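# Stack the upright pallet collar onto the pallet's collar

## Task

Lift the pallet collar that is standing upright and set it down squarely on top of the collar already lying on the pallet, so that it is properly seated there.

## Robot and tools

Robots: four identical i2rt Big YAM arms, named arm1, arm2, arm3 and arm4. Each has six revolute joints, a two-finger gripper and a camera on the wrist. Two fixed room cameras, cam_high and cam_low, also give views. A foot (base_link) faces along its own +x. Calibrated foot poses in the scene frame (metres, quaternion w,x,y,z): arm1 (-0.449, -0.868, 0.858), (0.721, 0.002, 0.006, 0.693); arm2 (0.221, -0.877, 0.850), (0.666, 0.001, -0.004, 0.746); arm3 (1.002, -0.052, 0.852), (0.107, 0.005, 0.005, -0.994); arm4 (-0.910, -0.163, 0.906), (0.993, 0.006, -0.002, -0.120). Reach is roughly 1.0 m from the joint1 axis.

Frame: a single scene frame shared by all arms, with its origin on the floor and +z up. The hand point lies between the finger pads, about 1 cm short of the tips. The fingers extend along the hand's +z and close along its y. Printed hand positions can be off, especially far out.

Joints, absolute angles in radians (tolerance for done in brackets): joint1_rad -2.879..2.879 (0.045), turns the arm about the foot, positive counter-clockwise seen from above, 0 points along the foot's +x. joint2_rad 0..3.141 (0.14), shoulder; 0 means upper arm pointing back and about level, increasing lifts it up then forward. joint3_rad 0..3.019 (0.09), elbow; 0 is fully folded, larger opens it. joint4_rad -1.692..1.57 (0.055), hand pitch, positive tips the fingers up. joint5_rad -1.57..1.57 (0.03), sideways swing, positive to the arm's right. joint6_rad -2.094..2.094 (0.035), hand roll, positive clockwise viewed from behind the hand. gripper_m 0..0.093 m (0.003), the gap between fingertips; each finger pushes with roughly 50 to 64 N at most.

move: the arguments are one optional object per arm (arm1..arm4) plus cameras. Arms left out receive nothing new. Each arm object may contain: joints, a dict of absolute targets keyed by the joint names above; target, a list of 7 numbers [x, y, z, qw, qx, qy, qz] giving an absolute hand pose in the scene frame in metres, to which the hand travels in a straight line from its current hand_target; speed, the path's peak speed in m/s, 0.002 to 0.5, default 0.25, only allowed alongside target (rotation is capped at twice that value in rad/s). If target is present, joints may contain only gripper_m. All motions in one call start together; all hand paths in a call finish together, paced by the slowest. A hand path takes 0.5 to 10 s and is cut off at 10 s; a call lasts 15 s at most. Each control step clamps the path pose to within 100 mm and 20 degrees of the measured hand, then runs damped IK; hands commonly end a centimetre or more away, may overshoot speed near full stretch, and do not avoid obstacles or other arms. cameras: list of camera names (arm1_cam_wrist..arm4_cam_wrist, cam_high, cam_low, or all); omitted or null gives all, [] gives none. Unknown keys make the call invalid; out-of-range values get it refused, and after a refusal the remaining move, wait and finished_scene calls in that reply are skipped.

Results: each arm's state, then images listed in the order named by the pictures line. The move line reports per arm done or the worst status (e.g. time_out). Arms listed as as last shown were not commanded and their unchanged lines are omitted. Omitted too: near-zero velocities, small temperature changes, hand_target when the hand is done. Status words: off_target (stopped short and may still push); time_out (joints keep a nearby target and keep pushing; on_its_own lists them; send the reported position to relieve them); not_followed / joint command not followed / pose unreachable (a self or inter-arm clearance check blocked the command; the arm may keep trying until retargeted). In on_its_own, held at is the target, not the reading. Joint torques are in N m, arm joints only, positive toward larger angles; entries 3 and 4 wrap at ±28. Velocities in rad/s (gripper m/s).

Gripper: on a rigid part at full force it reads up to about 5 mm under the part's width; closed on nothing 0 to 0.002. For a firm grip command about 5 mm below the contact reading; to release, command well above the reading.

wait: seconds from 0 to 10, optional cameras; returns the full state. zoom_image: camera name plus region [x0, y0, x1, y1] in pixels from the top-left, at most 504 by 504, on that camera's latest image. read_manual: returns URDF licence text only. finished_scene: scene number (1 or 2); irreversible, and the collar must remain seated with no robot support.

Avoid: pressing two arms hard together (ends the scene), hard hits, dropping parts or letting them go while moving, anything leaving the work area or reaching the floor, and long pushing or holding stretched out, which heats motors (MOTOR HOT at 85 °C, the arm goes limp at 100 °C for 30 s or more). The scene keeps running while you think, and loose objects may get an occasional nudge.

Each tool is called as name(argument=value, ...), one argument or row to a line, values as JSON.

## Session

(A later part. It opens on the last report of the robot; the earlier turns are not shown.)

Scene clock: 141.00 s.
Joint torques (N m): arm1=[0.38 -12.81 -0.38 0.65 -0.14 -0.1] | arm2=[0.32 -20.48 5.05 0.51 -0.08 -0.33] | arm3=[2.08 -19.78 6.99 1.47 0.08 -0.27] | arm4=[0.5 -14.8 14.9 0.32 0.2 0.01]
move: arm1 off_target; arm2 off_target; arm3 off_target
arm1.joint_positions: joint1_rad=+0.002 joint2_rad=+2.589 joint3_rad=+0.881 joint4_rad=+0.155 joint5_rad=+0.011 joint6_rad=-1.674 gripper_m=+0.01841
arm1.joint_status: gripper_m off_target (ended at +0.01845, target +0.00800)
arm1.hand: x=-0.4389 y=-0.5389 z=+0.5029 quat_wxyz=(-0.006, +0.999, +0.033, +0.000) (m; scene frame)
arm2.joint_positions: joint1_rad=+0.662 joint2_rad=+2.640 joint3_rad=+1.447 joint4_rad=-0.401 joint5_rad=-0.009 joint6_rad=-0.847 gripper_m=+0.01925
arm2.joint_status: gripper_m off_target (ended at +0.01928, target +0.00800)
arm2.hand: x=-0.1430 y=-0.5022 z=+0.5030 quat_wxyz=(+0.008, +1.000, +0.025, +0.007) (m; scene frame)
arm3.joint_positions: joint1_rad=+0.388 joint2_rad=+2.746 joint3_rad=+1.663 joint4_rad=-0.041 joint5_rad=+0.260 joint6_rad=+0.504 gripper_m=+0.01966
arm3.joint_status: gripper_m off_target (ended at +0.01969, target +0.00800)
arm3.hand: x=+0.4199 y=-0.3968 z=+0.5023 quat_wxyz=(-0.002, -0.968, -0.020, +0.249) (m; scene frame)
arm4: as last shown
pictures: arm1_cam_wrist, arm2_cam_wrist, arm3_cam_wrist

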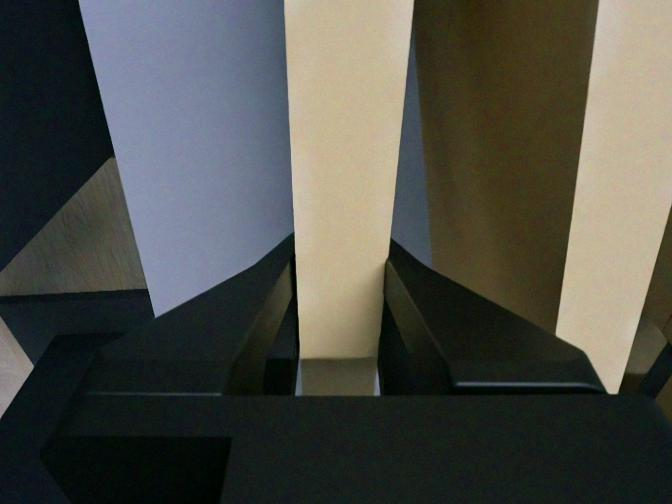

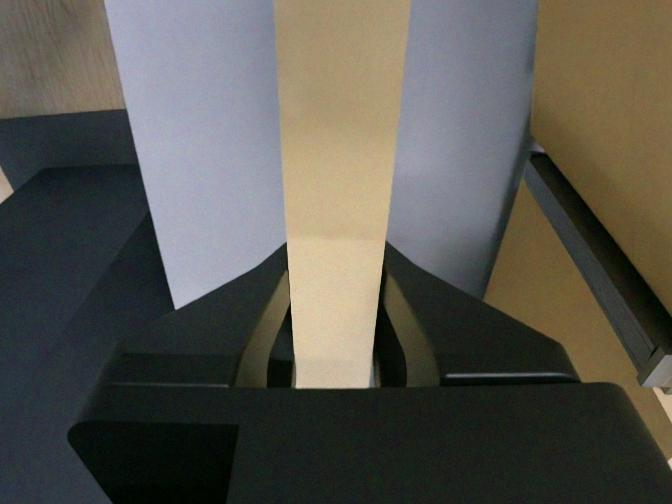

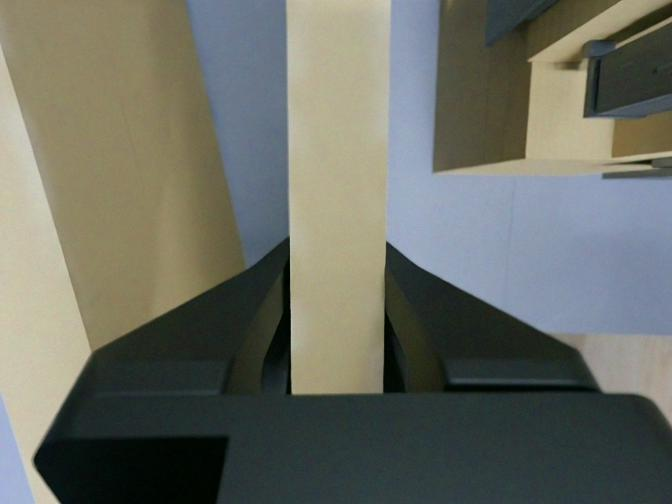

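move(
  arm1={"target":[-0.44,-0.545,0.60,-0.012,0.999,0.04,0],"speed":0.07},
  arm2={"target":[-0.15,-0.506,0.60,0,0.999,0.035,0],"speed":0.07},
  arm3={"target":[0.415,-0.419,0.60,0.009,0.965,0.033,-0.259],"speed":0.07},
)

Scene clock: 146.37 s.
Joint torques (N m): arm1=[2.61 -20.31 -4.12 -0.54 -0.98 0.02] | arm2=[0.79 -27.52 3.51 -1.65 -0.13 -0.24] | arm3=[3.08 -30.74 3.22 -0.42 0.74 -0.21] | arm4=[0.5 -14.86 14.91 0.31 0.2 0.02]
move: arm1 off_target; arm2 off_target; arm3 off_target
arm1.joint_positions: joint1_rad=-0.026 joint2_rad=+2.396 joint3_rad=+0.748 joint4_rad=+0.073 joint5_rad=+0.034 joint6_rad=-1.695 gripper_m=+0.01841
arm1.hand: x=-0.4261 y=-0.5555 z=+0.5665 quat_wxyz=(+0.006, +0.999, +0.030, +0.011) (m; scene frame)
arm1.hand_target: x=-0.4392 y=-0.5447 z=+0.5958 quat_wxyz=(-0.015, +0.999, +0.044, +0.000) (m; scene frame)
arm1.hand_status: off_target (0.038 m and 2.7 deg from the pose sent, 0.097 m and 1.1 deg at the start)
arm2.joint_positions: joint1_rad=+0.667 joint2_rad=+2.495 joint3_rad=+1.316 joint4_rad=-0.422 joint5_rad=-0.012 joint6_rad=-0.856 gripper_m=+0.01925
arm2.hand: x=-0.1327 y=-0.5177 z=+0.5565 quat_wxyz=(+0.011, +0.999, +0.033, +0.008) (m; scene frame)
arm2.hand_target: x=-0.1519 y=-0.5049 z=+0.5974 quat_wxyz=(-0.003, +0.999, +0.040, -0.006) (m; scene frame)
arm2.hand_status: off_target (0.048 m and 1.6 deg from the pose sent, 0.097 m and 1.6 deg at the start)
arm3.joint_positions: joint1_rad=+0.388 joint2_rad=+2.669 joint3_rad=+1.590 joint4_rad=-0.066 joint5_rad=+0.246 joint6_rad=+0.510 gripper_m=+0.01970
arm3.hand: x=+0.4293 y=-0.3933 z=+0.5294 quat_wxyz=(-0.004, -0.971, -0.020, +0.237) (m; scene frame)
arm3.hand_target: x=+0.4120 y=-0.4211 z=+0.5955 quat_wxyz=(-0.014, -0.964, -0.032, +0.264) (m; scene frame)
arm3.hand_status: off_target (0.076 m and 3.1 deg from the pose sent, 0.100 m and 2.1 deg at the start)
arm4: as last shown
pictures: arm1_cam_wrist, arm2_cam_wrist, arm3_cam_wrist, arm4_cam_wrist, cam_high, cam_low

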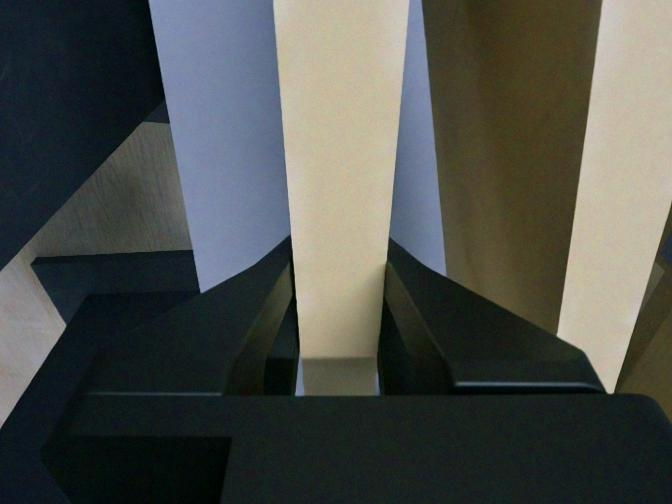

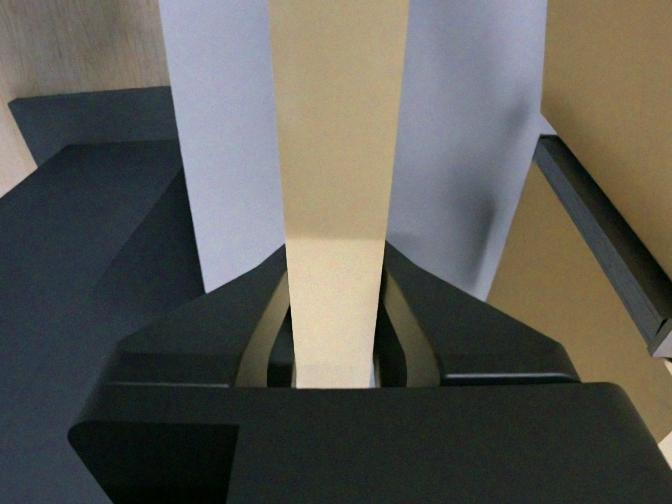

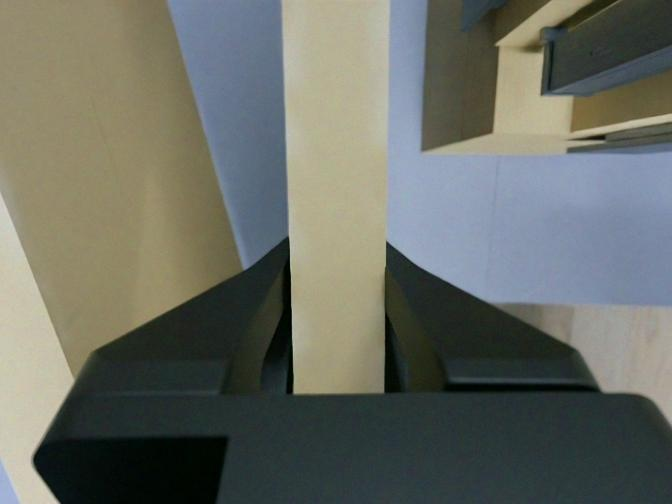

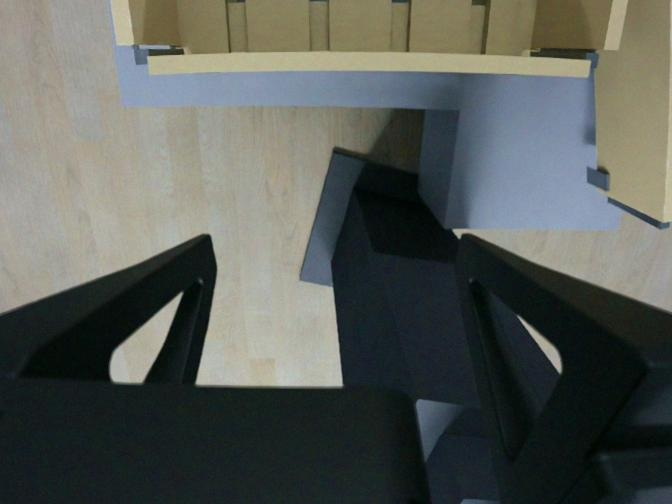

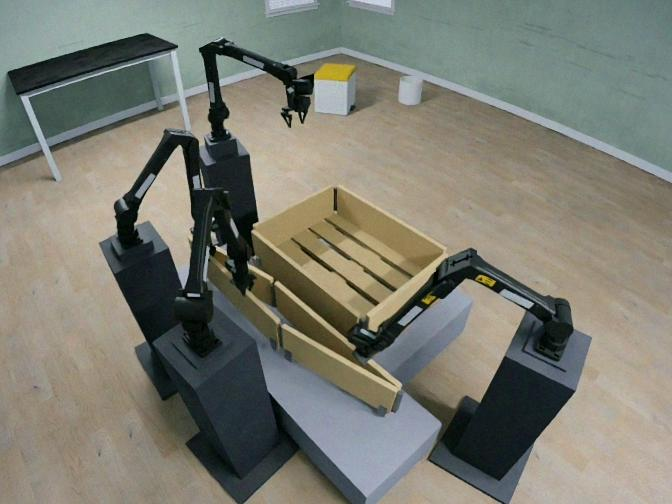

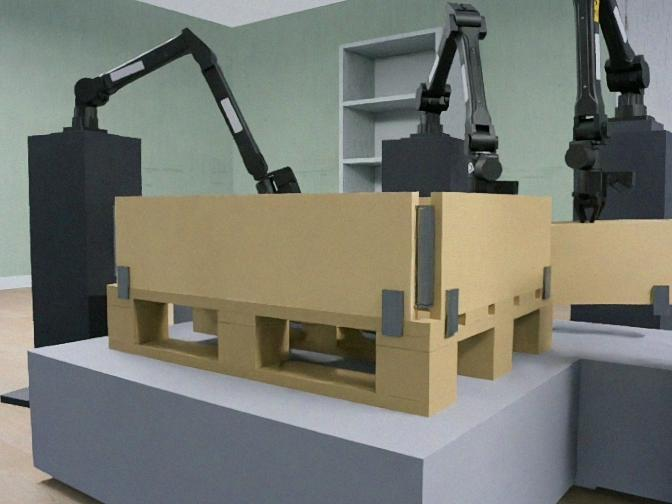

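move(
  arm1={"target":[-0.44,-0.545,0.90,-0.015,0.999,0.04,0],"speed":0.1},
  arm2={"target":[-0.16,-0.50,0.91,0,0.999,0.035,0],"speed":0.1},
  arm3={"target":[0.405,-0.43,0.94,0.012,0.965,0.033,-0.259],"speed":0.11},
)

Scene clock: 157.40 s.
Joint torques (N m): arm1=[2.96 -14.27 13.86 -2.92 -0.7 0.32] | arm2=[-0.85 -25.64 15.42 -1.96 -0.14 -0.12] | arm3=[2.73 -30.68 10.65 -2.07 1.36 -0.26] | arm4=[0.56 -14.86 14.89 0.32 0.2 0.02]
Motor temperatures (°C): arm1=[31 41 38 30 35 28 33] | arm2=[32 36 30 32 31 26 30] | arm3=[29 39 41 36 29 28 29] | arm4=[35 34 51 29 28 31 28]
move: arm1 off_target; arm2 off_target; arm3 off_target
arm1.joint_positions: joint1_rad=-0.023 joint2_rad=+1.436 joint3_rad=+0.638 joint4_rad=-0.816 joint5_rad=+0.021 joint6_rad=-1.707 gripper_m=+0.01840
arm1.hand: x=-0.4275 y=-0.5749 z=+0.8517 quat_wxyz=(+0.025, +0.999, +0.038, +0.003) (m; scene frame)
arm1.hand_target: x=-0.4396 y=-0.5453 z=+0.8959 quat_wxyz=(-0.019, +0.999, +0.041, -0.002) (m; scene frame)
arm1.hand_status: off_target (0.058 m and 4.6 deg from the pose sent, 0.334 m and 3.0 deg at the start)
arm2.joint_positions: joint1_rad=+0.690 joint2_rad=+1.930 joint3_rad=+1.279 joint4_rad=-1.057 joint5_rad=-0.003 joint6_rad=-0.859 gripper_m=+0.01964
arm2.hand: x=-0.1301 y=-0.5369 z=+0.8369 quat_wxyz=(+0.047, +0.997, +0.045, +0.048) (m; scene frame)
arm2.hand_target: x=-0.1548 y=-0.5039 z=+0.9093 quat_wxyz=(-0.002, +0.999, +0.035, +0.001) (m; scene frame)
arm2.hand_status: off_target (0.087 m and 7.8 deg from the pose sent, 0.355 m and 1.6 deg at the start; pose on its path clipped on 15 of 132 steps)
arm3.joint_positions: joint1_rad=+0.388 joint2_rad=+2.156 joint3_rad=+1.464 joint4_rad=-0.482 joint5_rad=+0.223 joint6_rad=+0.510 gripper_m=+0.02042
arm3.hand: x=+0.4247 y=-0.4023 z=+0.7851 quat_wxyz=(-0.006, -0.975, -0.024, +0.220) (m; scene frame)
arm3.hand_target: x=+0.4130 y=-0.4188 z=+0.8773 quat_wxyz=(-0.014, -0.965, -0.033, +0.261) (m; scene frame)
arm3.hand_status: off_target (0.159 m and 4.8 deg from the pose sent, 0.413 m and 3.1 deg at the start; pose on its path clipped on 124 of 132 steps)
arm4: as last shown
pictures: arm1_cam_wrist, arm2_cam_wrist, arm3_cam_wrist, arm4_cam_wrist, cam_high, cam_low

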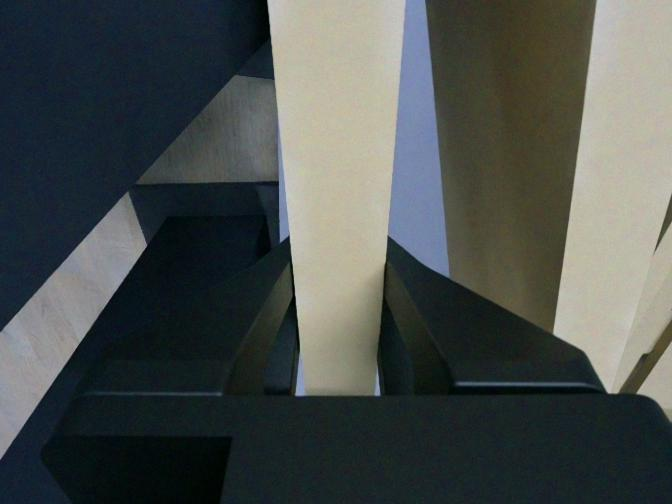

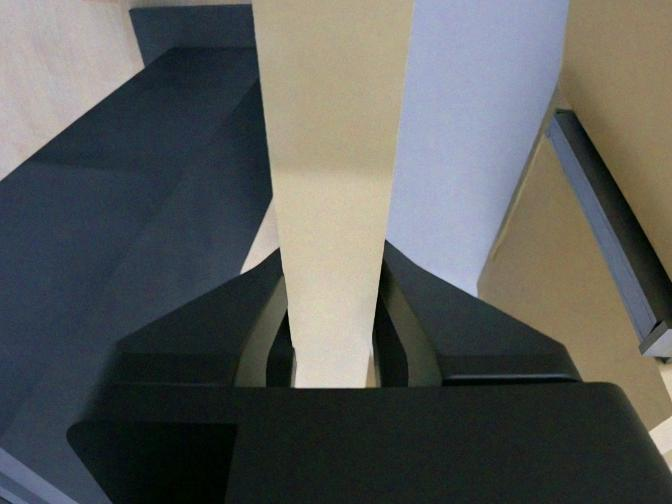

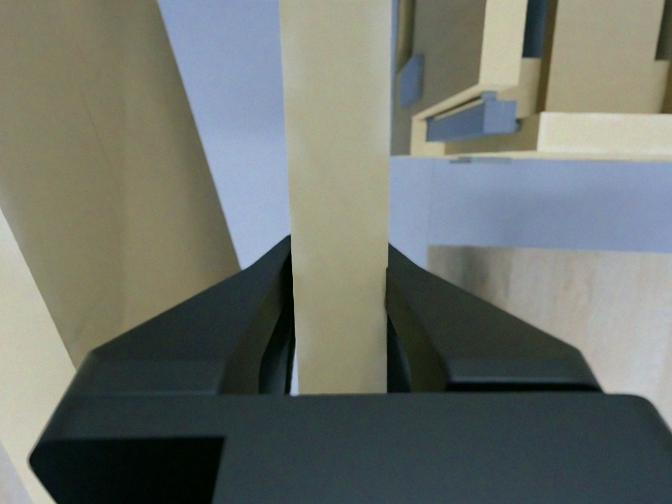

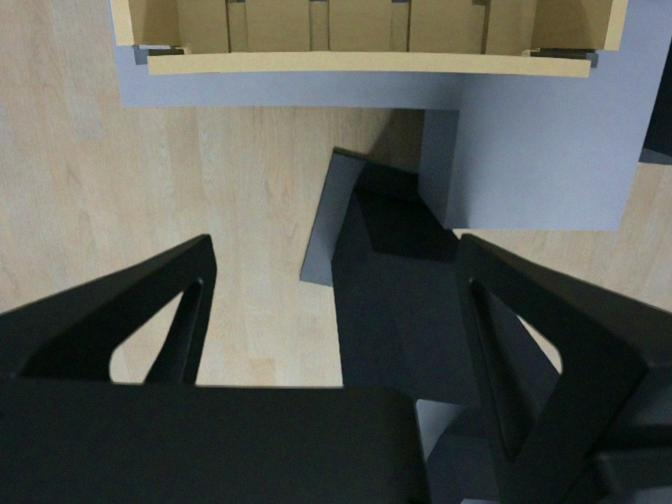

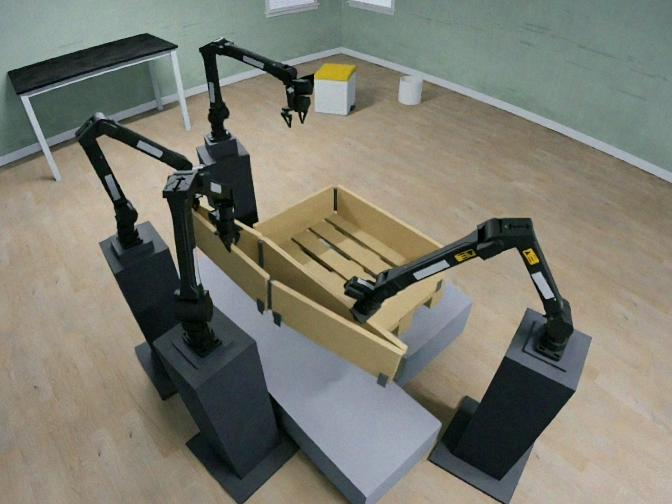

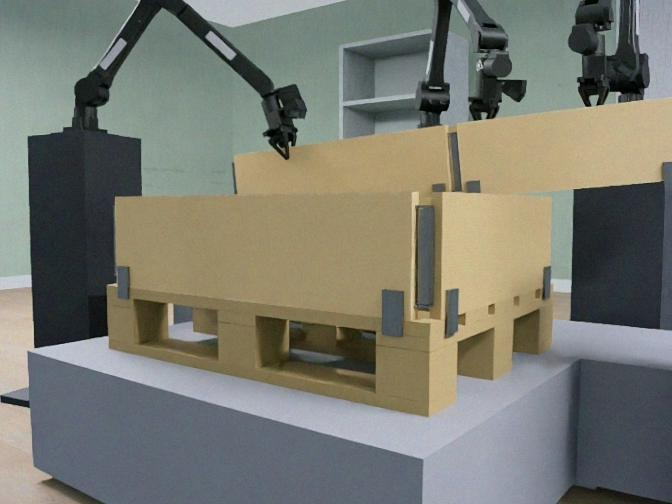

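move(
  arm3={"joints":{"joint2_rad":1.88}},
  cameras=["cam_high","cam_low"],
)

Scene clock: 167.73 s.
Joint torques (N m): arm1=[2.9 -13.63 13.79 -2.7 -1.2 0.38] | arm2=[-0.56 -23.47 14.82 -0.85 -0.85 -0.11] | arm3=[2.73 -34.78 11.23 0.35 1.58 -0.2] | arm4=[0.44 -14.8 14.89 0.29 0.2 0.01]
Heat: arm1: hottest joint2_rad 41 °C; arm2: hottest joint2_rad 37 °C; arm3: hottest joint3_rad 42 °C; arm4: hottest joint3_rad 52 °C.
move: arm3 time_out
arm1.joint_positions: joint1_rad=-0.021 joint2_rad=+1.428 joint3_rad=+0.640 joint4_rad=-0.821 joint5_rad=+0.037 joint6_rad=-1.714 gripper_m=+0.01841
arm1.hand: x=-0.4251 y=-0.5743 z=+0.8543 quat_wxyz=(+0.024, +0.999, +0.042, +0.011) (m; scene frame)
arm2.joint_positions: joint1_rad=+0.686 joint2_rad=+1.907 joint3_rad=+1.289 joint4_rad=-1.086 joint5_rad=+0.014 joint6_rad=-0.859 gripper_m=+0.01964
arm2.hand: x=-0.1272 y=-0.5332 z=+0.8514 quat_wxyz=(+0.040, +0.997, +0.044, +0.053) (m; scene frame)
arm3.joint_positions: joint1_rad=+0.388 joint2_rad=+2.060 joint3_rad=+1.462 joint4_rad=-0.563 joint5_rad=+0.217 joint6_rad=+0.501 gripper_m=+0.02043
arm3.joint_status: joint2_rad time_out (moved -0.096 of -0.276)
arm3.on_its_own: joint2_rad reads +2.060 and still pushes toward +1.880 since a time_out; joint5_rad reads +0.217 and still pushes toward +0.255 since a time_out
arm3.hand: x=+0.4275 y=-0.4020 z=+0.8393 quat_wxyz=(-0.011, -0.974, -0.028, +0.224) (m; scene frame)
arm4: as last shown
pictures: cam_high, cam_low

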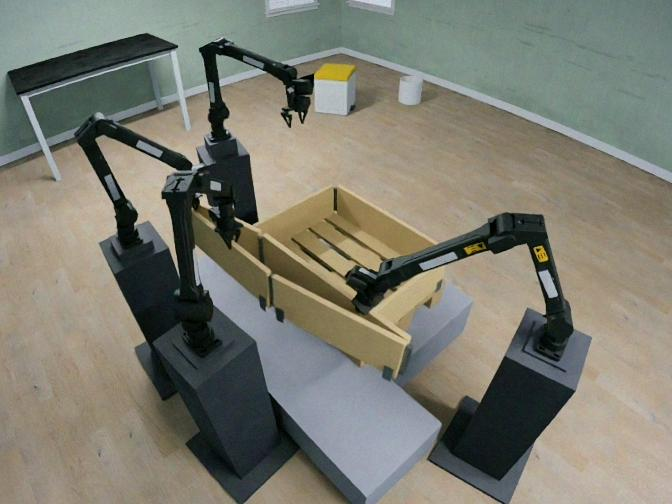

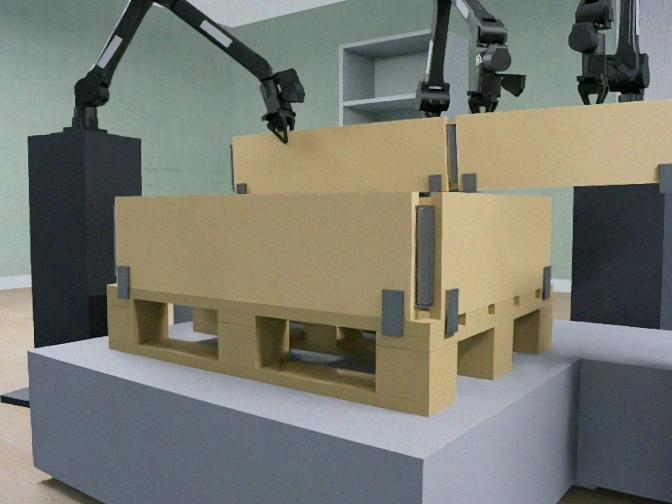

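move(
  arm1={"target":[-0.36,-0.48,0.92,-0.025,0.999,0.02,0],"speed":0.08},
  arm2={"target":[-0.08,-0.44,0.93,-0.02,0.999,0.01,-0.02],"speed":0.08},
  arm3={"target":[0.365,-0.10,0.945,0.007,0.965,0.015,-0.25],"speed":0.08},
)

Scene clock: 185.57 s.
Joint torques (N m): arm1=[-1.03 -13.98 17.29 -1.17 -1.13 0.54] | arm2=[-2.55 -27.69 11.9 -0.13 -0.2 0.3] | arm3=[-7.24 -25.47 6.01 -0.09 2.28 -0.8] | arm4=[0.44 -14.8 14.87 0.31 0.2 0.01]
Motor temperatures (°C): arm1=[31 41 43 30 36 28 34] | arm2=[32 39 36 32 31 26 31] | arm3=[29 48 42 35 32 28 29] | arm4=[35 33 53 29 28 31 28]
Heat: arm1: hottest joint3_rad 43 °C; arm2: hottest joint2_rad 39 °C; arm3: hottest joint2_rad 48 °C; arm4: hottest joint3_rad 53 °C.
move: arm1 off_target; arm2 off_target; arm3 off_target
arm1.joint_positions: joint1_rad=-0.176 joint2_rad=+1.532 joint3_rad=+0.816 joint4_rad=-0.932 joint5_rad=+0.026 joint6_rad=-1.895 gripper_m=+0.01841
arm1.hand: x=-0.3714 y=-0.5327 z=+0.8707 quat_wxyz=(+0.043, +0.998, +0.056, -0.003) (m; scene frame)
arm1.hand_target: x=-0.3601 y=-0.4853 z=+0.9207 quat_wxyz=(-0.025, +0.999, +0.022, +0.000) (m; scene frame)
arm1.hand_status: off_target (0.073 m and 8.8 deg from the pose sent, 0.132 m and 6.2 deg at the start)
arm2.joint_positions: joint1_rad=+0.520 joint2_rad=+1.897 joint3_rad=+1.289 joint4_rad=-1.079 joint5_rad=-0.020 joint6_rad=-1.046 gripper_m=+0.01963
arm2.hand: x=-0.0724 y=-0.4814 z=+0.8564 quat_wxyz=(+0.050, +0.997, +0.053, +0.026) (m; scene frame)
arm2.hand_target: x=-0.0771 y=-0.4446 z=+0.9287 quat_wxyz=(-0.019, +1.000, +0.011, -0.020) (m; scene frame)
arm2.hand_status: off_target (0.085 m and 10.8 deg from the pose sent, 0.131 m and 11.5 deg at the start)
arm3.joint_positions: joint1_rad=+0.203 joint2_rad=+1.985 joint3_rad=+1.143 joint4_rad=-0.287 joint5_rad=+0.065 joint6_rad=+0.331 gripper_m=+0.02033
arm3.hand: x=+0.4533 y=-0.2825 z=+0.7874 quat_wxyz=(-0.045, -0.976, -0.036, +0.211) (m; scene frame)
arm3.hand_target: x=+0.4217 y=-0.2153 z=+0.8429 quat_wxyz=(-0.008, -0.967, -0.011, +0.254) (m; scene frame)
arm3.hand_status: off_target (0.257 m and 6.8 deg from the pose sent, 0.326 m and 3.5 deg at the start; pose on its path clipped on 141 of 141 steps)
arm4: as last shown
pictures: arm1_cam_wrist, arm2_cam_wrist, arm3_cam_wrist, arm4_cam_wrist, cam_high, cam_low

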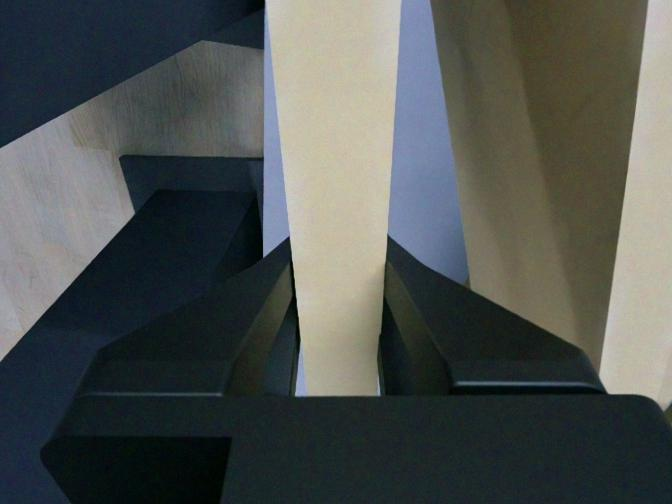

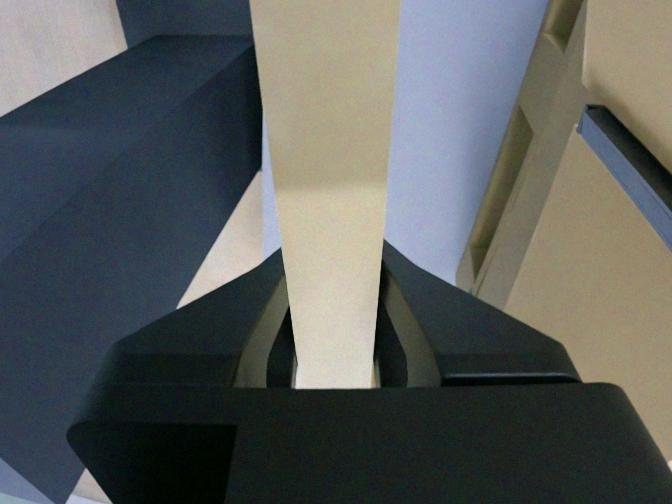

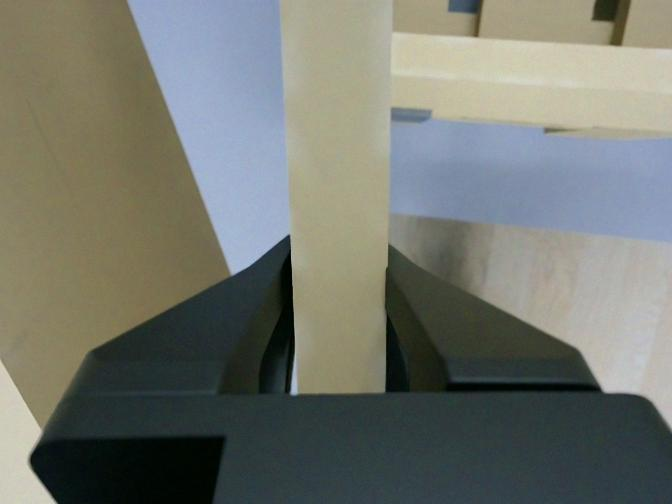

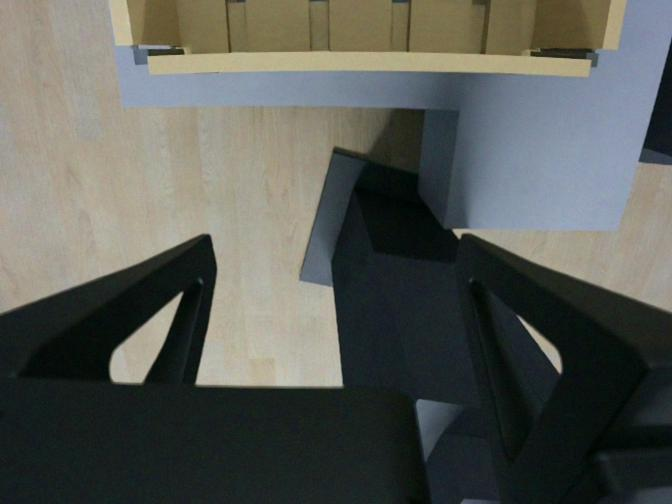

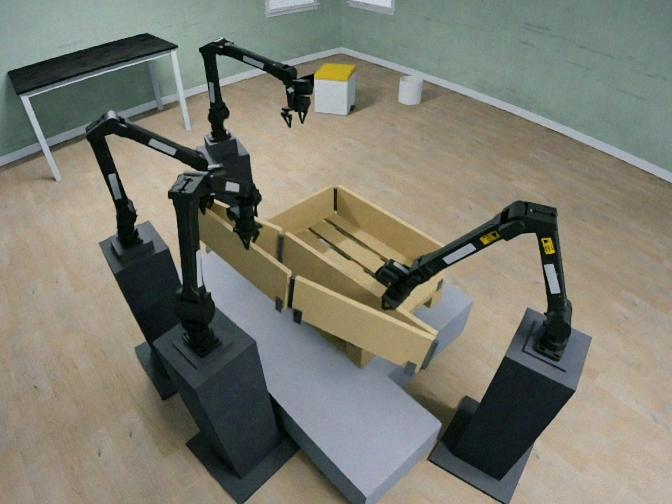

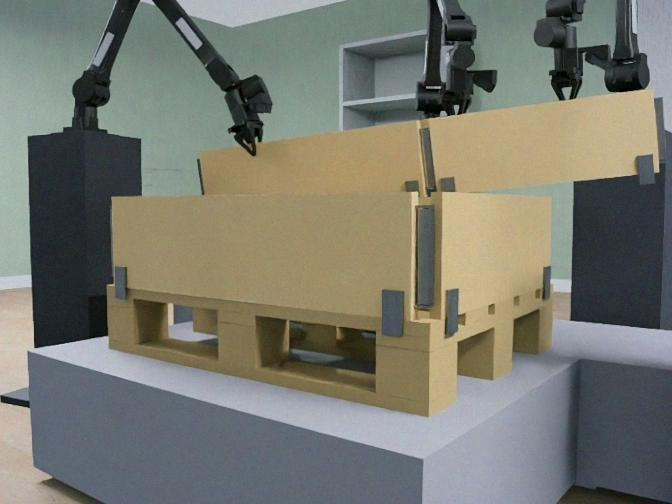

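move(
  arm4={"target":[-0.03,-0.28,1.02,0.34,0,0.94,0],"speed":0.25},
  arm3={"joints":{"joint2_rad":1.75}},
  cameras=["arm4_cam_wrist","cam_high","cam_low","arm1_cam_wrist"],
)

Scene clock: 195.37 s.
Joint torques (N m): arm1=[0.15 -14.8 15.3 -1.11 -1.18 0.75] | arm2=[-0.73 -25.76 12.11 -0.64 -0.82 0.46] | arm3=[-2.84 -28.34 9.29 0.73 2.4 -0.09] | arm4=[0.5 -24.47 16.65 0.92 -0.09 -0.23]
move: arm3 time_out; arm4 off_target
arm1.joint_positions: joint1_rad=-0.189 joint2_rad=+1.538 joint3_rad=+0.840 joint4_rad=-0.933 joint5_rad=+0.028 joint6_rad=-1.915 gripper_m=+0.01842
arm1.hand: x=-0.3642 y=-0.5235 z=+0.8751 quat_wxyz=(+0.035, +0.998, +0.059, -0.001) (m; scene frame)
arm2.joint_positions: joint1_rad=+0.497 joint2_rad=+1.875 joint3_rad=+1.289 joint4_rad=-1.063 joint5_rad=-0.003 joint6_rad=-1.063 gripper_m=+0.01963
arm2.hand: x=-0.0646 y=-0.4680 z=+0.8663 quat_wxyz=(+0.031, +0.998, +0.051, +0.022) (m; scene frame)
arm3.joint_positions: joint1_rad=+0.147 joint2_rad=+1.896 joint3_rad=+1.106 joint4_rad=-0.322 joint5_rad=+0.062 joint6_rad=+0.251 gripper_m=+0.02045
arm3.joint_status: joint2_rad time_out (moved -0.089 of -0.235)
arm3.on_its_own: joint1_rad reads +0.147 and still pushes toward +0.095 since a time_out; joint2_rad reads +1.896 and still pushes toward +1.750 since a time_out; joint5_rad reads +0.062 and still pushes toward +0.124 since a time_out
arm3.hand: x=+0.4518 y=-0.2486 z=+0.8210 quat_wxyz=(-0.035, -0.973, -0.048, +0.221) (m; scene frame)
arm4.joint_positions: joint1_rad=+0.096 joint2_rad=+2.404 joint3_rad=+2.270 joint4_rad=-0.786 joint5_rad=-0.073 joint6_rad=-0.099 gripper_m=+0.07499
arm4.hand: x=-0.0427 y=-0.2775 z=+0.9995 quat_wxyz=(-0.325, -0.011, -0.946, -0.002) (m; scene frame)
arm4.hand_target: x=-0.0311 y=-0.2805 z=+1.0196 quat_wxyz=(-0.342, -0.005, -0.940, +0.002) (m; scene frame)
arm4.hand_status: off_target (0.024 m and 2.3 deg from the pose sent, 0.544 m and 27.7 deg at the start)
pictures: arm1_cam_wrist, arm4_cam_wrist, cam_high, cam_low

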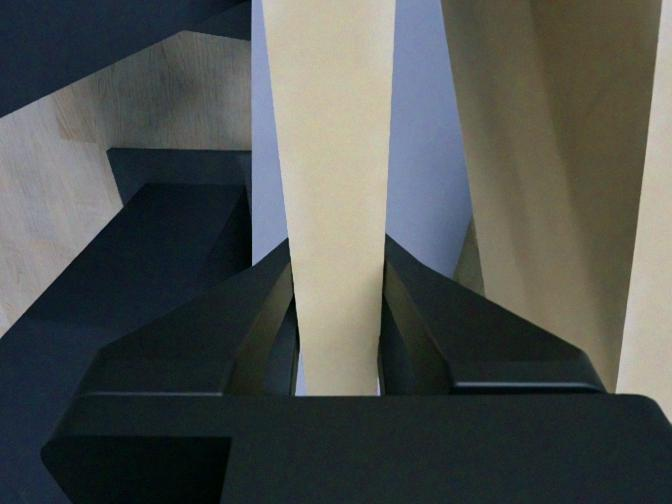

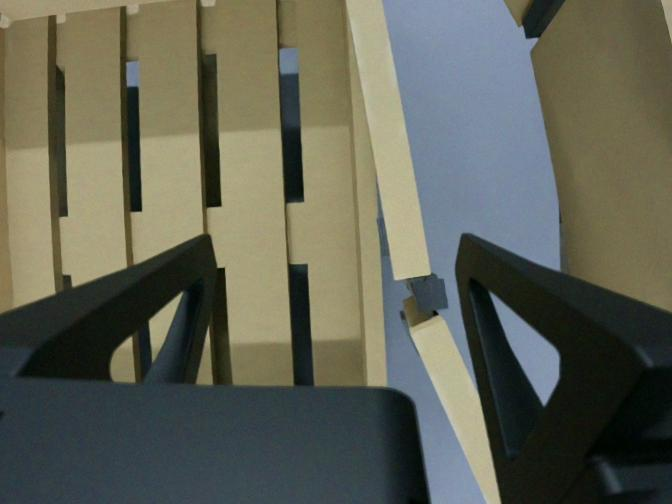

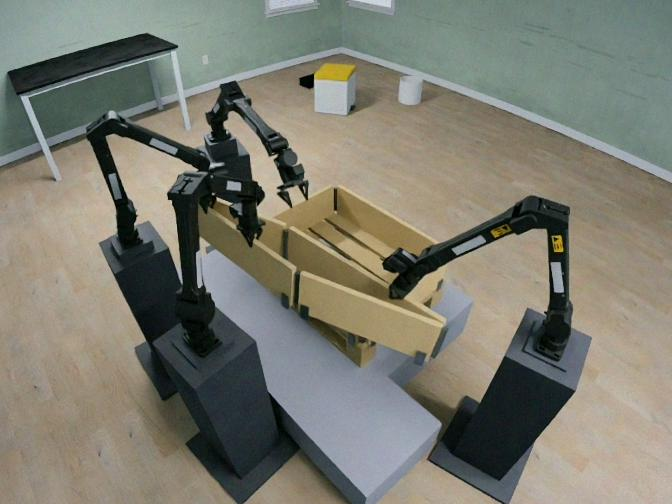

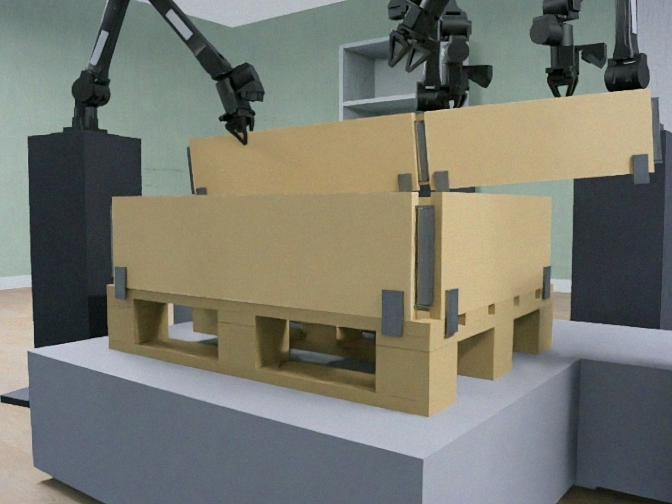

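move(
  arm1={"target":[-0.33,-0.47,0.96,-0.035,0.999,0.0,0],"speed":0.05},
  arm2={"target":[-0.04,-0.43,0.985,-0.03,0.999,0.0,-0.02],"speed":0.05},
  arm3={"joints":{"joint1_rad":0.0,"joint2_rad":1.72,"joint3_rad":1.22,"joint4_rad":-0.4,"joint5_rad":-0.02,"joint6_rad":0.06}},
  cameras=["cam_high"],
)

move(
  arm3={"joints":{"joint1_rad":-0.26,"joint2_rad":1.74,"joint3_rad":1.36,"joint4_rad":-0.5,"joint5_rad":-0.18,"joint6_rad":-0.17}},
)

Scene clock: 224.43 s.
Joint torques (N m): arm1=[-0.32 -15.68 15.87 -0.7 -1.1 0.79] | arm2=[-1.73 -26.93 14.22 -1.36 -0.13 0.33] | arm3=[2.08 -27.93 14.83 1.29 0.37 -0.75] | arm4=[0.32 -24.41 16.62 0.92 -0.1 -0.23]
Motor temperatures (°C): arm1=[31 41 46 30 37 28 34] | arm2=[32 44 38 32 31 27 31] | arm3=[29 52 46 35 39 27 30] | arm4=[35 39 66 29 28 31 28]
Heat: arm1: hottest joint3_rad 46 °C; arm2: hottest joint2_rad 44 °C; arm3: hottest joint2_rad 52 °C; arm4: hottest joint3_rad 66 °C.
move: arm1 off_target; arm2 off_target; arm3 time_out
arm1.joint_positions: joint1_rad=-0.253 joint2_rad=+1.524 joint3_rad=+0.937 joint4_rad=-1.039 joint5_rad=+0.012 joint6_rad=-1.947 gripper_m=+0.01853
arm1.hand: x=-0.3384 y=-0.5083 z=+0.9092 quat_wxyz=(+0.031, +0.999, +0.043, -0.009) (m; scene frame)
arm1.hand_target: x=-0.3307 y=-0.4739 z=+0.9600 quat_wxyz=(-0.035, +0.999, +0.002, -0.002) (m; scene frame)
arm1.hand_status: off_target (0.064 m and 9.0 deg from the pose sent, 0.106 m and 10.5 deg at the start)
arm2.joint_positions: joint1_rad=+0.438 joint2_rad=+1.803 joint3_rad=+1.289 joint4_rad=-1.143 joint5_rad=-0.018 joint6_rad=-1.101 gripper_m=+0.01955
arm2.hand: x=-0.0356 y=-0.4640 z=+0.9020 quat_wxyz=(+0.039, +0.998, +0.040, +0.015) (m; scene frame)
arm2.hand_target: x=-0.0380 y=-0.4357 z=+0.9823 quat_wxyz=(-0.029, +0.999, +0.000, -0.023) (m; scene frame)
arm2.hand_status: off_target (0.090 m and 10.0 deg from the pose sent, 0.127 m and 10.3 deg at the start; pose on its path clipped on 24 of 98 steps)
arm3.joint_positions: joint1_rad=-0.009 joint2_rad=+1.863 joint3_rad=+1.123 joint4_rad=-0.411 joint5_rad=-0.028 joint6_rad=+0.137 gripper_m=+0.02019
arm3.joint_status: joint2_rad time_out (moved -0.033 of -0.176); joint3_rad time_out (moved +0.017 of +0.114); joint6_rad time_out (moved -0.114 of -0.191); the others done
arm3.on_its_own: joint2_rad reads +1.863 and still pushes toward +1.720 since a time_out; joint3_rad reads +1.123 and still pushes toward +1.220 since a time_out; joint6_rad reads +0.137 and still pushes toward +0.060 since a time_out
arm3.hand: x=+0.4374 y=-0.1747 z=+0.8368 quat_wxyz=(-0.044, -0.978, -0.037, +0.198) (m; scene frame)
arm4.joint_positions: joint1_rad=+0.096 joint2_rad=+2.406 joint3_rad=+2.270 joint4_rad=-0.788 joint5_rad=-0.073 joint6_rad=-0.099 gripper_m=+0.07499
arm4.hand: x=-0.0431 y=-0.2774 z=+0.9973 quat_wxyz=(-0.323, -0.011, -0.946, -0.002) (m; scene frame)
pictures: cam_high

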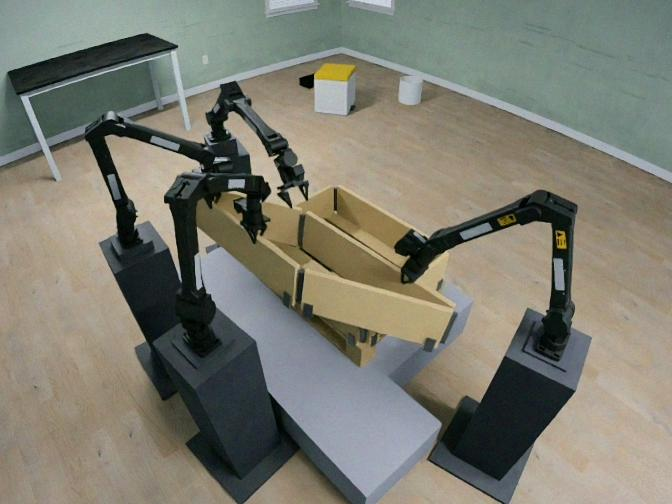

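not run: a stop came earlier in this reply.

move(
  arm3={"joints":{"joint1_rad":-0.26,"joint2_rad":1.70,"joint3_rad":1.34,"joint4_rad":-0.5,"joint5_rad":-0.18,"joint6_rad":-0.17}},
  arm4={"target":[-0.20,-0.03,1.06,0.26,0,0.966,0],"speed":0.2},
)

Scene clock: 229.90 s.
Joint torques (N m): arm1=[0.85 -16.56 14.35 -1.35 -1.39 0.82] | arm2=[-0.26 -24.23 14.43 -1.07 -1.06 0.35] | arm3=[-1.26 -30.56 15.02 1.33 -0.03 -1.19] | arm4=[0.32 -22.59 10.59 0.75 0.16 0.01]
move: arm3 time_out; arm4 off_target
arm1.joint_positions: joint1_rad=-0.267 joint2_rad=+1.532 joint3_rad=+0.956 joint4_rad=-1.022 joint5_rad=+0.021 joint6_rad=-1.950 gripper_m=+0.01854
arm1.hand: x=-0.3283 y=-0.4988 z=+0.9118 quat_wxyz=(+0.019, +0.999, +0.037, +0.000) (m; scene frame)
arm2.joint_positions: joint1_rad=+0.418 joint2_rad=+1.774 joint3_rad=+1.289 joint4_rad=-1.149 joint5_rad=+0.008 joint6_rad=-1.103 gripper_m=+0.01954
arm2.hand: x=-0.0239 y=-0.4562 z=+0.9157 quat_wxyz=(+0.023, +0.999, +0.032, +0.021) (m; scene frame)
arm3.joint_positions: joint1_rad=-0.228 joint2_rad=+1.862 joint3_rad=+1.249 joint4_rad=-0.511 joint5_rad=-0.178 joint6_rad=-0.059 gripper_m=+0.01984
arm3.joint_status: joint2_rad time_out (moved -0.002 of -0.163); joint3_rad time_out (moved +0.126 of +0.217); joint6_rad time_out (moved -0.196 of -0.307); the others done
arm3.on_its_own: joint2_rad reads +1.862 and still pushes toward +1.700 since a time_out; joint3_rad reads +1.249 and still pushes toward +1.340 since a time_out; joint6_rad reads -0.059 and still pushes toward -0.170 since a time_out
arm3.hand: x=+0.3886 y=-0.0745 z=+0.8809 quat_wxyz=(-0.074, -0.972, -0.043, +0.219) (m; scene frame)
arm4.joint_positions: joint1_rad=+0.456 joint2_rad=+2.000 joint3_rad=+1.734 joint4_rad=-0.807 joint5_rad=+0.109 joint6_rad=+0.159 gripper_m=+0.07499
arm4.hand: x=-0.1971 y=-0.0275 z=+1.0437 quat_wxyz=(-0.255, +0.013, -0.967, +0.000) (m; scene frame)
arm4.hand_target: x=-0.1998 y=-0.0289 z=+1.0604 quat_wxyz=(-0.261, +0.006, -0.965, -0.002) (m; scene frame)
arm4.hand_status: off_target (0.017 m and 1.6 deg from the pose sent, 0.300 m and 7.7 deg at the start)
pictures: arm1_cam_wrist, arm2_cam_wrist, arm3_cam_wrist, arm4_cam_wrist, cam_high, cam_low

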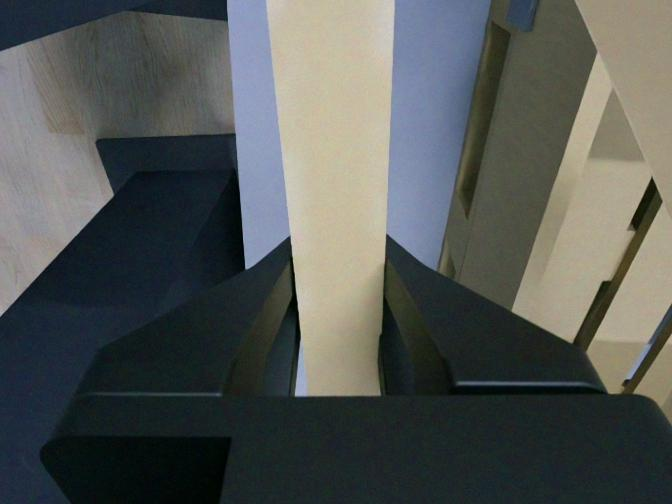

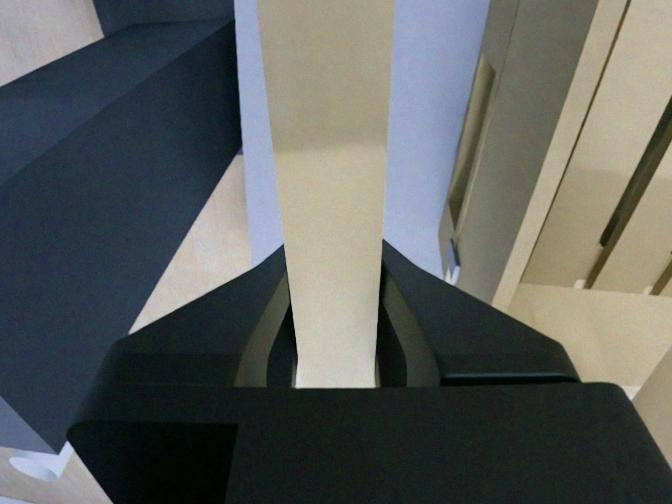

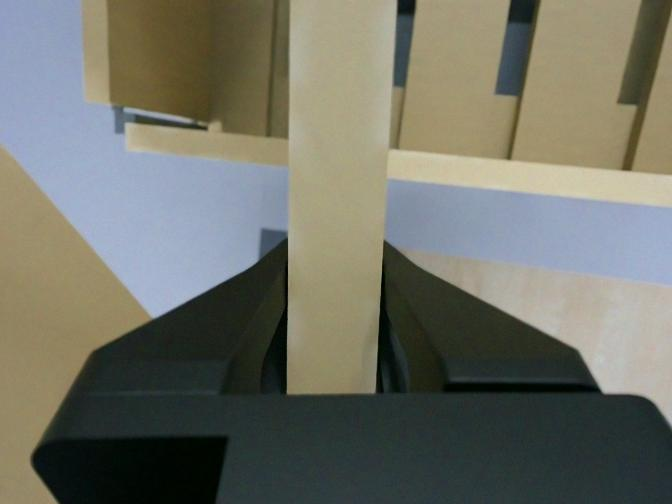

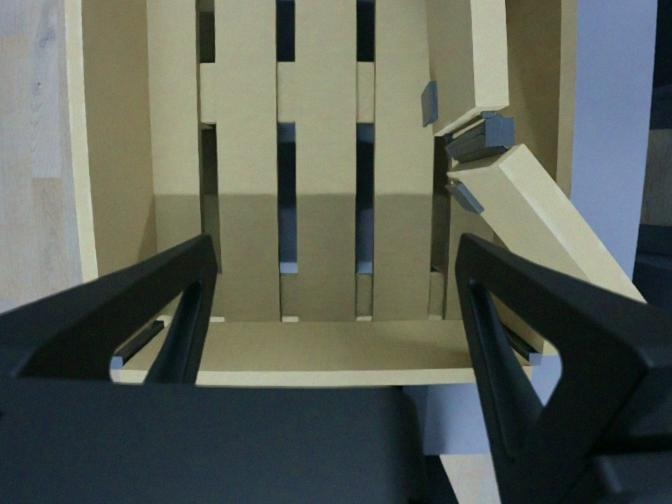

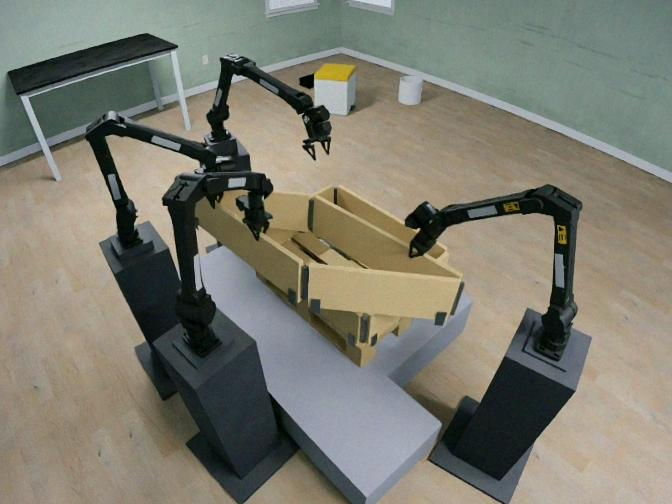

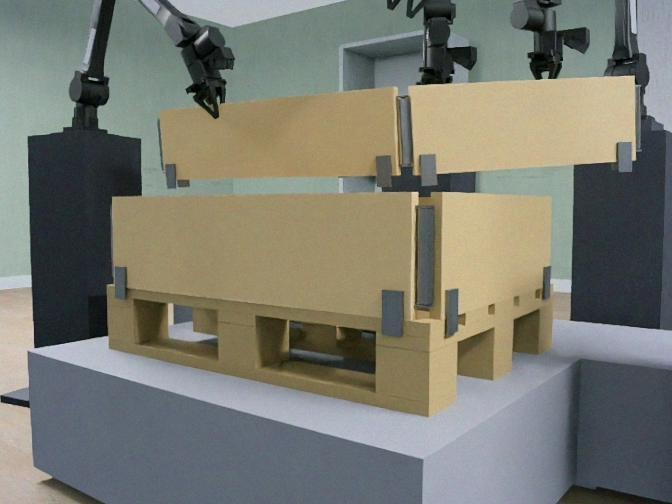

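move(
  arm1={"target":[-0.29,-0.45,0.96,-0.035,0.999,-0.005,0],"speed":0.05},
  arm2={"target":[0.01,-0.415,0.985,-0.03,0.999,-0.005,-0.02],"speed":0.05},
  arm3={"joints":{"joint1_rad":-0.36,"joint2_rad":1.83,"joint3_rad":1.59,"joint4_rad":-0.58,"joint5_rad":-0.25,"joint6_rad":-0.28}},
  cameras=["cam_high","arm4_cam_wrist"],
)

Scene clock: 242.00 s.
Joint torques (N m): arm1=[-0.79 -16.44 17.48 -1.51 -1.5 0.68] | arm2=[-3.02 -25.35 13 -0.72 -0.22 0.14] | arm3=[-0.26 -32.15 17.05 2.13 -0.61 -1.25] | arm4=[0.32 -22.53 10.62 0.77 0.15 0.01]
Motor temperatures (°C): arm1=[30 43 51 30 38 29 34] | arm2=[32 41 39 32 31 27 31] | arm3=[29 49 50 35 34 28 30] | arm4=[35 39 61 29 28 31 28]
Heat: arm1: hottest joint3_rad 51 °C; arm2: hottest joint2_rad 41 °C; arm3: hottest joint3_rad 50 °C; arm4: hottest joint3_rad 61 °C.
move: arm1 off_target; arm2 off_target; arm3 time_out
arm1.joint_positions: joint1_rad=-0.321 joint2_rad=+1.595 joint3_rad=+1.006 joint4_rad=-1.030 joint5_rad=+0.021 joint6_rad=-1.999 gripper_m=+0.01867
arm1.hand: x=-0.3029 y=-0.4909 z=+0.9034 quat_wxyz=(+0.029, +0.999, +0.035, -0.005) (m; scene frame)
arm1.hand_target: x=-0.2911 y=-0.4548 z=+0.9602 quat_wxyz=(-0.036, +0.999, -0.003, +0.000) (m; scene frame)
arm1.hand_status: off_target (0.071 m and 8.7 deg from the pose sent, 0.079 m and 7.9 deg at the start)
arm2.joint_positions: joint1_rad=+0.353 joint2_rad=+1.770 joint3_rad=+1.281 joint4_rad=-1.157 joint5_rad=-0.015 joint6_rad=-1.170 gripper_m=+0.01954
arm2.hand: x=+0.0027 y=-0.4472 z=+0.9157 quat_wxyz=(+0.033, +0.999, +0.032, +0.011) (m; scene frame)
arm2.hand_target: x=+0.0115 y=-0.4192 z=+0.9832 quat_wxyz=(-0.030, +0.999, -0.005, -0.019) (m; scene frame)
arm2.hand_status: off_target (0.077 m and 9.1 deg from the pose sent, 0.087 m and 8.7 deg at the start)
arm3.joint_positions: joint1_rad=-0.340 joint2_rad=+1.987 joint3_rad=+1.436 joint4_rad=-0.616 joint5_rad=-0.232 joint6_rad=-0.162 gripper_m=+0.01984
arm3.joint_status: joint2_rad time_out (moved +0.125 of -0.032); joint3_rad time_out (moved +0.187 of +0.341); joint6_rad time_out (moved -0.103 of -0.221); the others done
arm3.on_its_own: joint2_rad reads +1.987 and still pushes toward +1.830 since a time_out; joint3_rad reads +1.436 and still pushes toward +1.549 since a time_out; joint6_rad reads -0.162 and still pushes toward -0.280 since a time_out
arm3.hand: x=+0.3451 y=-0.0088 z=+0.8740 quat_wxyz=(-0.079, -0.974, -0.041, +0.209) (m; scene frame)
arm4: as last shown
pictures: arm4_cam_wrist, cam_high

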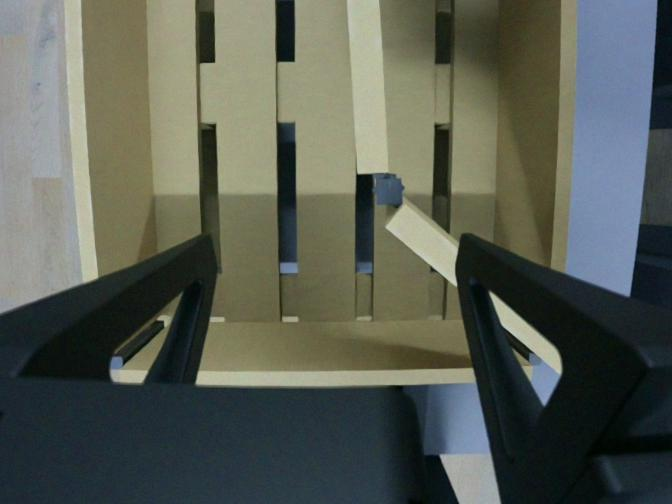

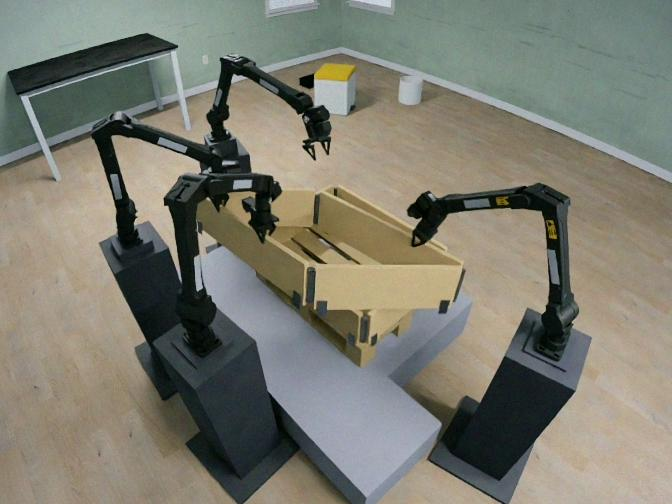

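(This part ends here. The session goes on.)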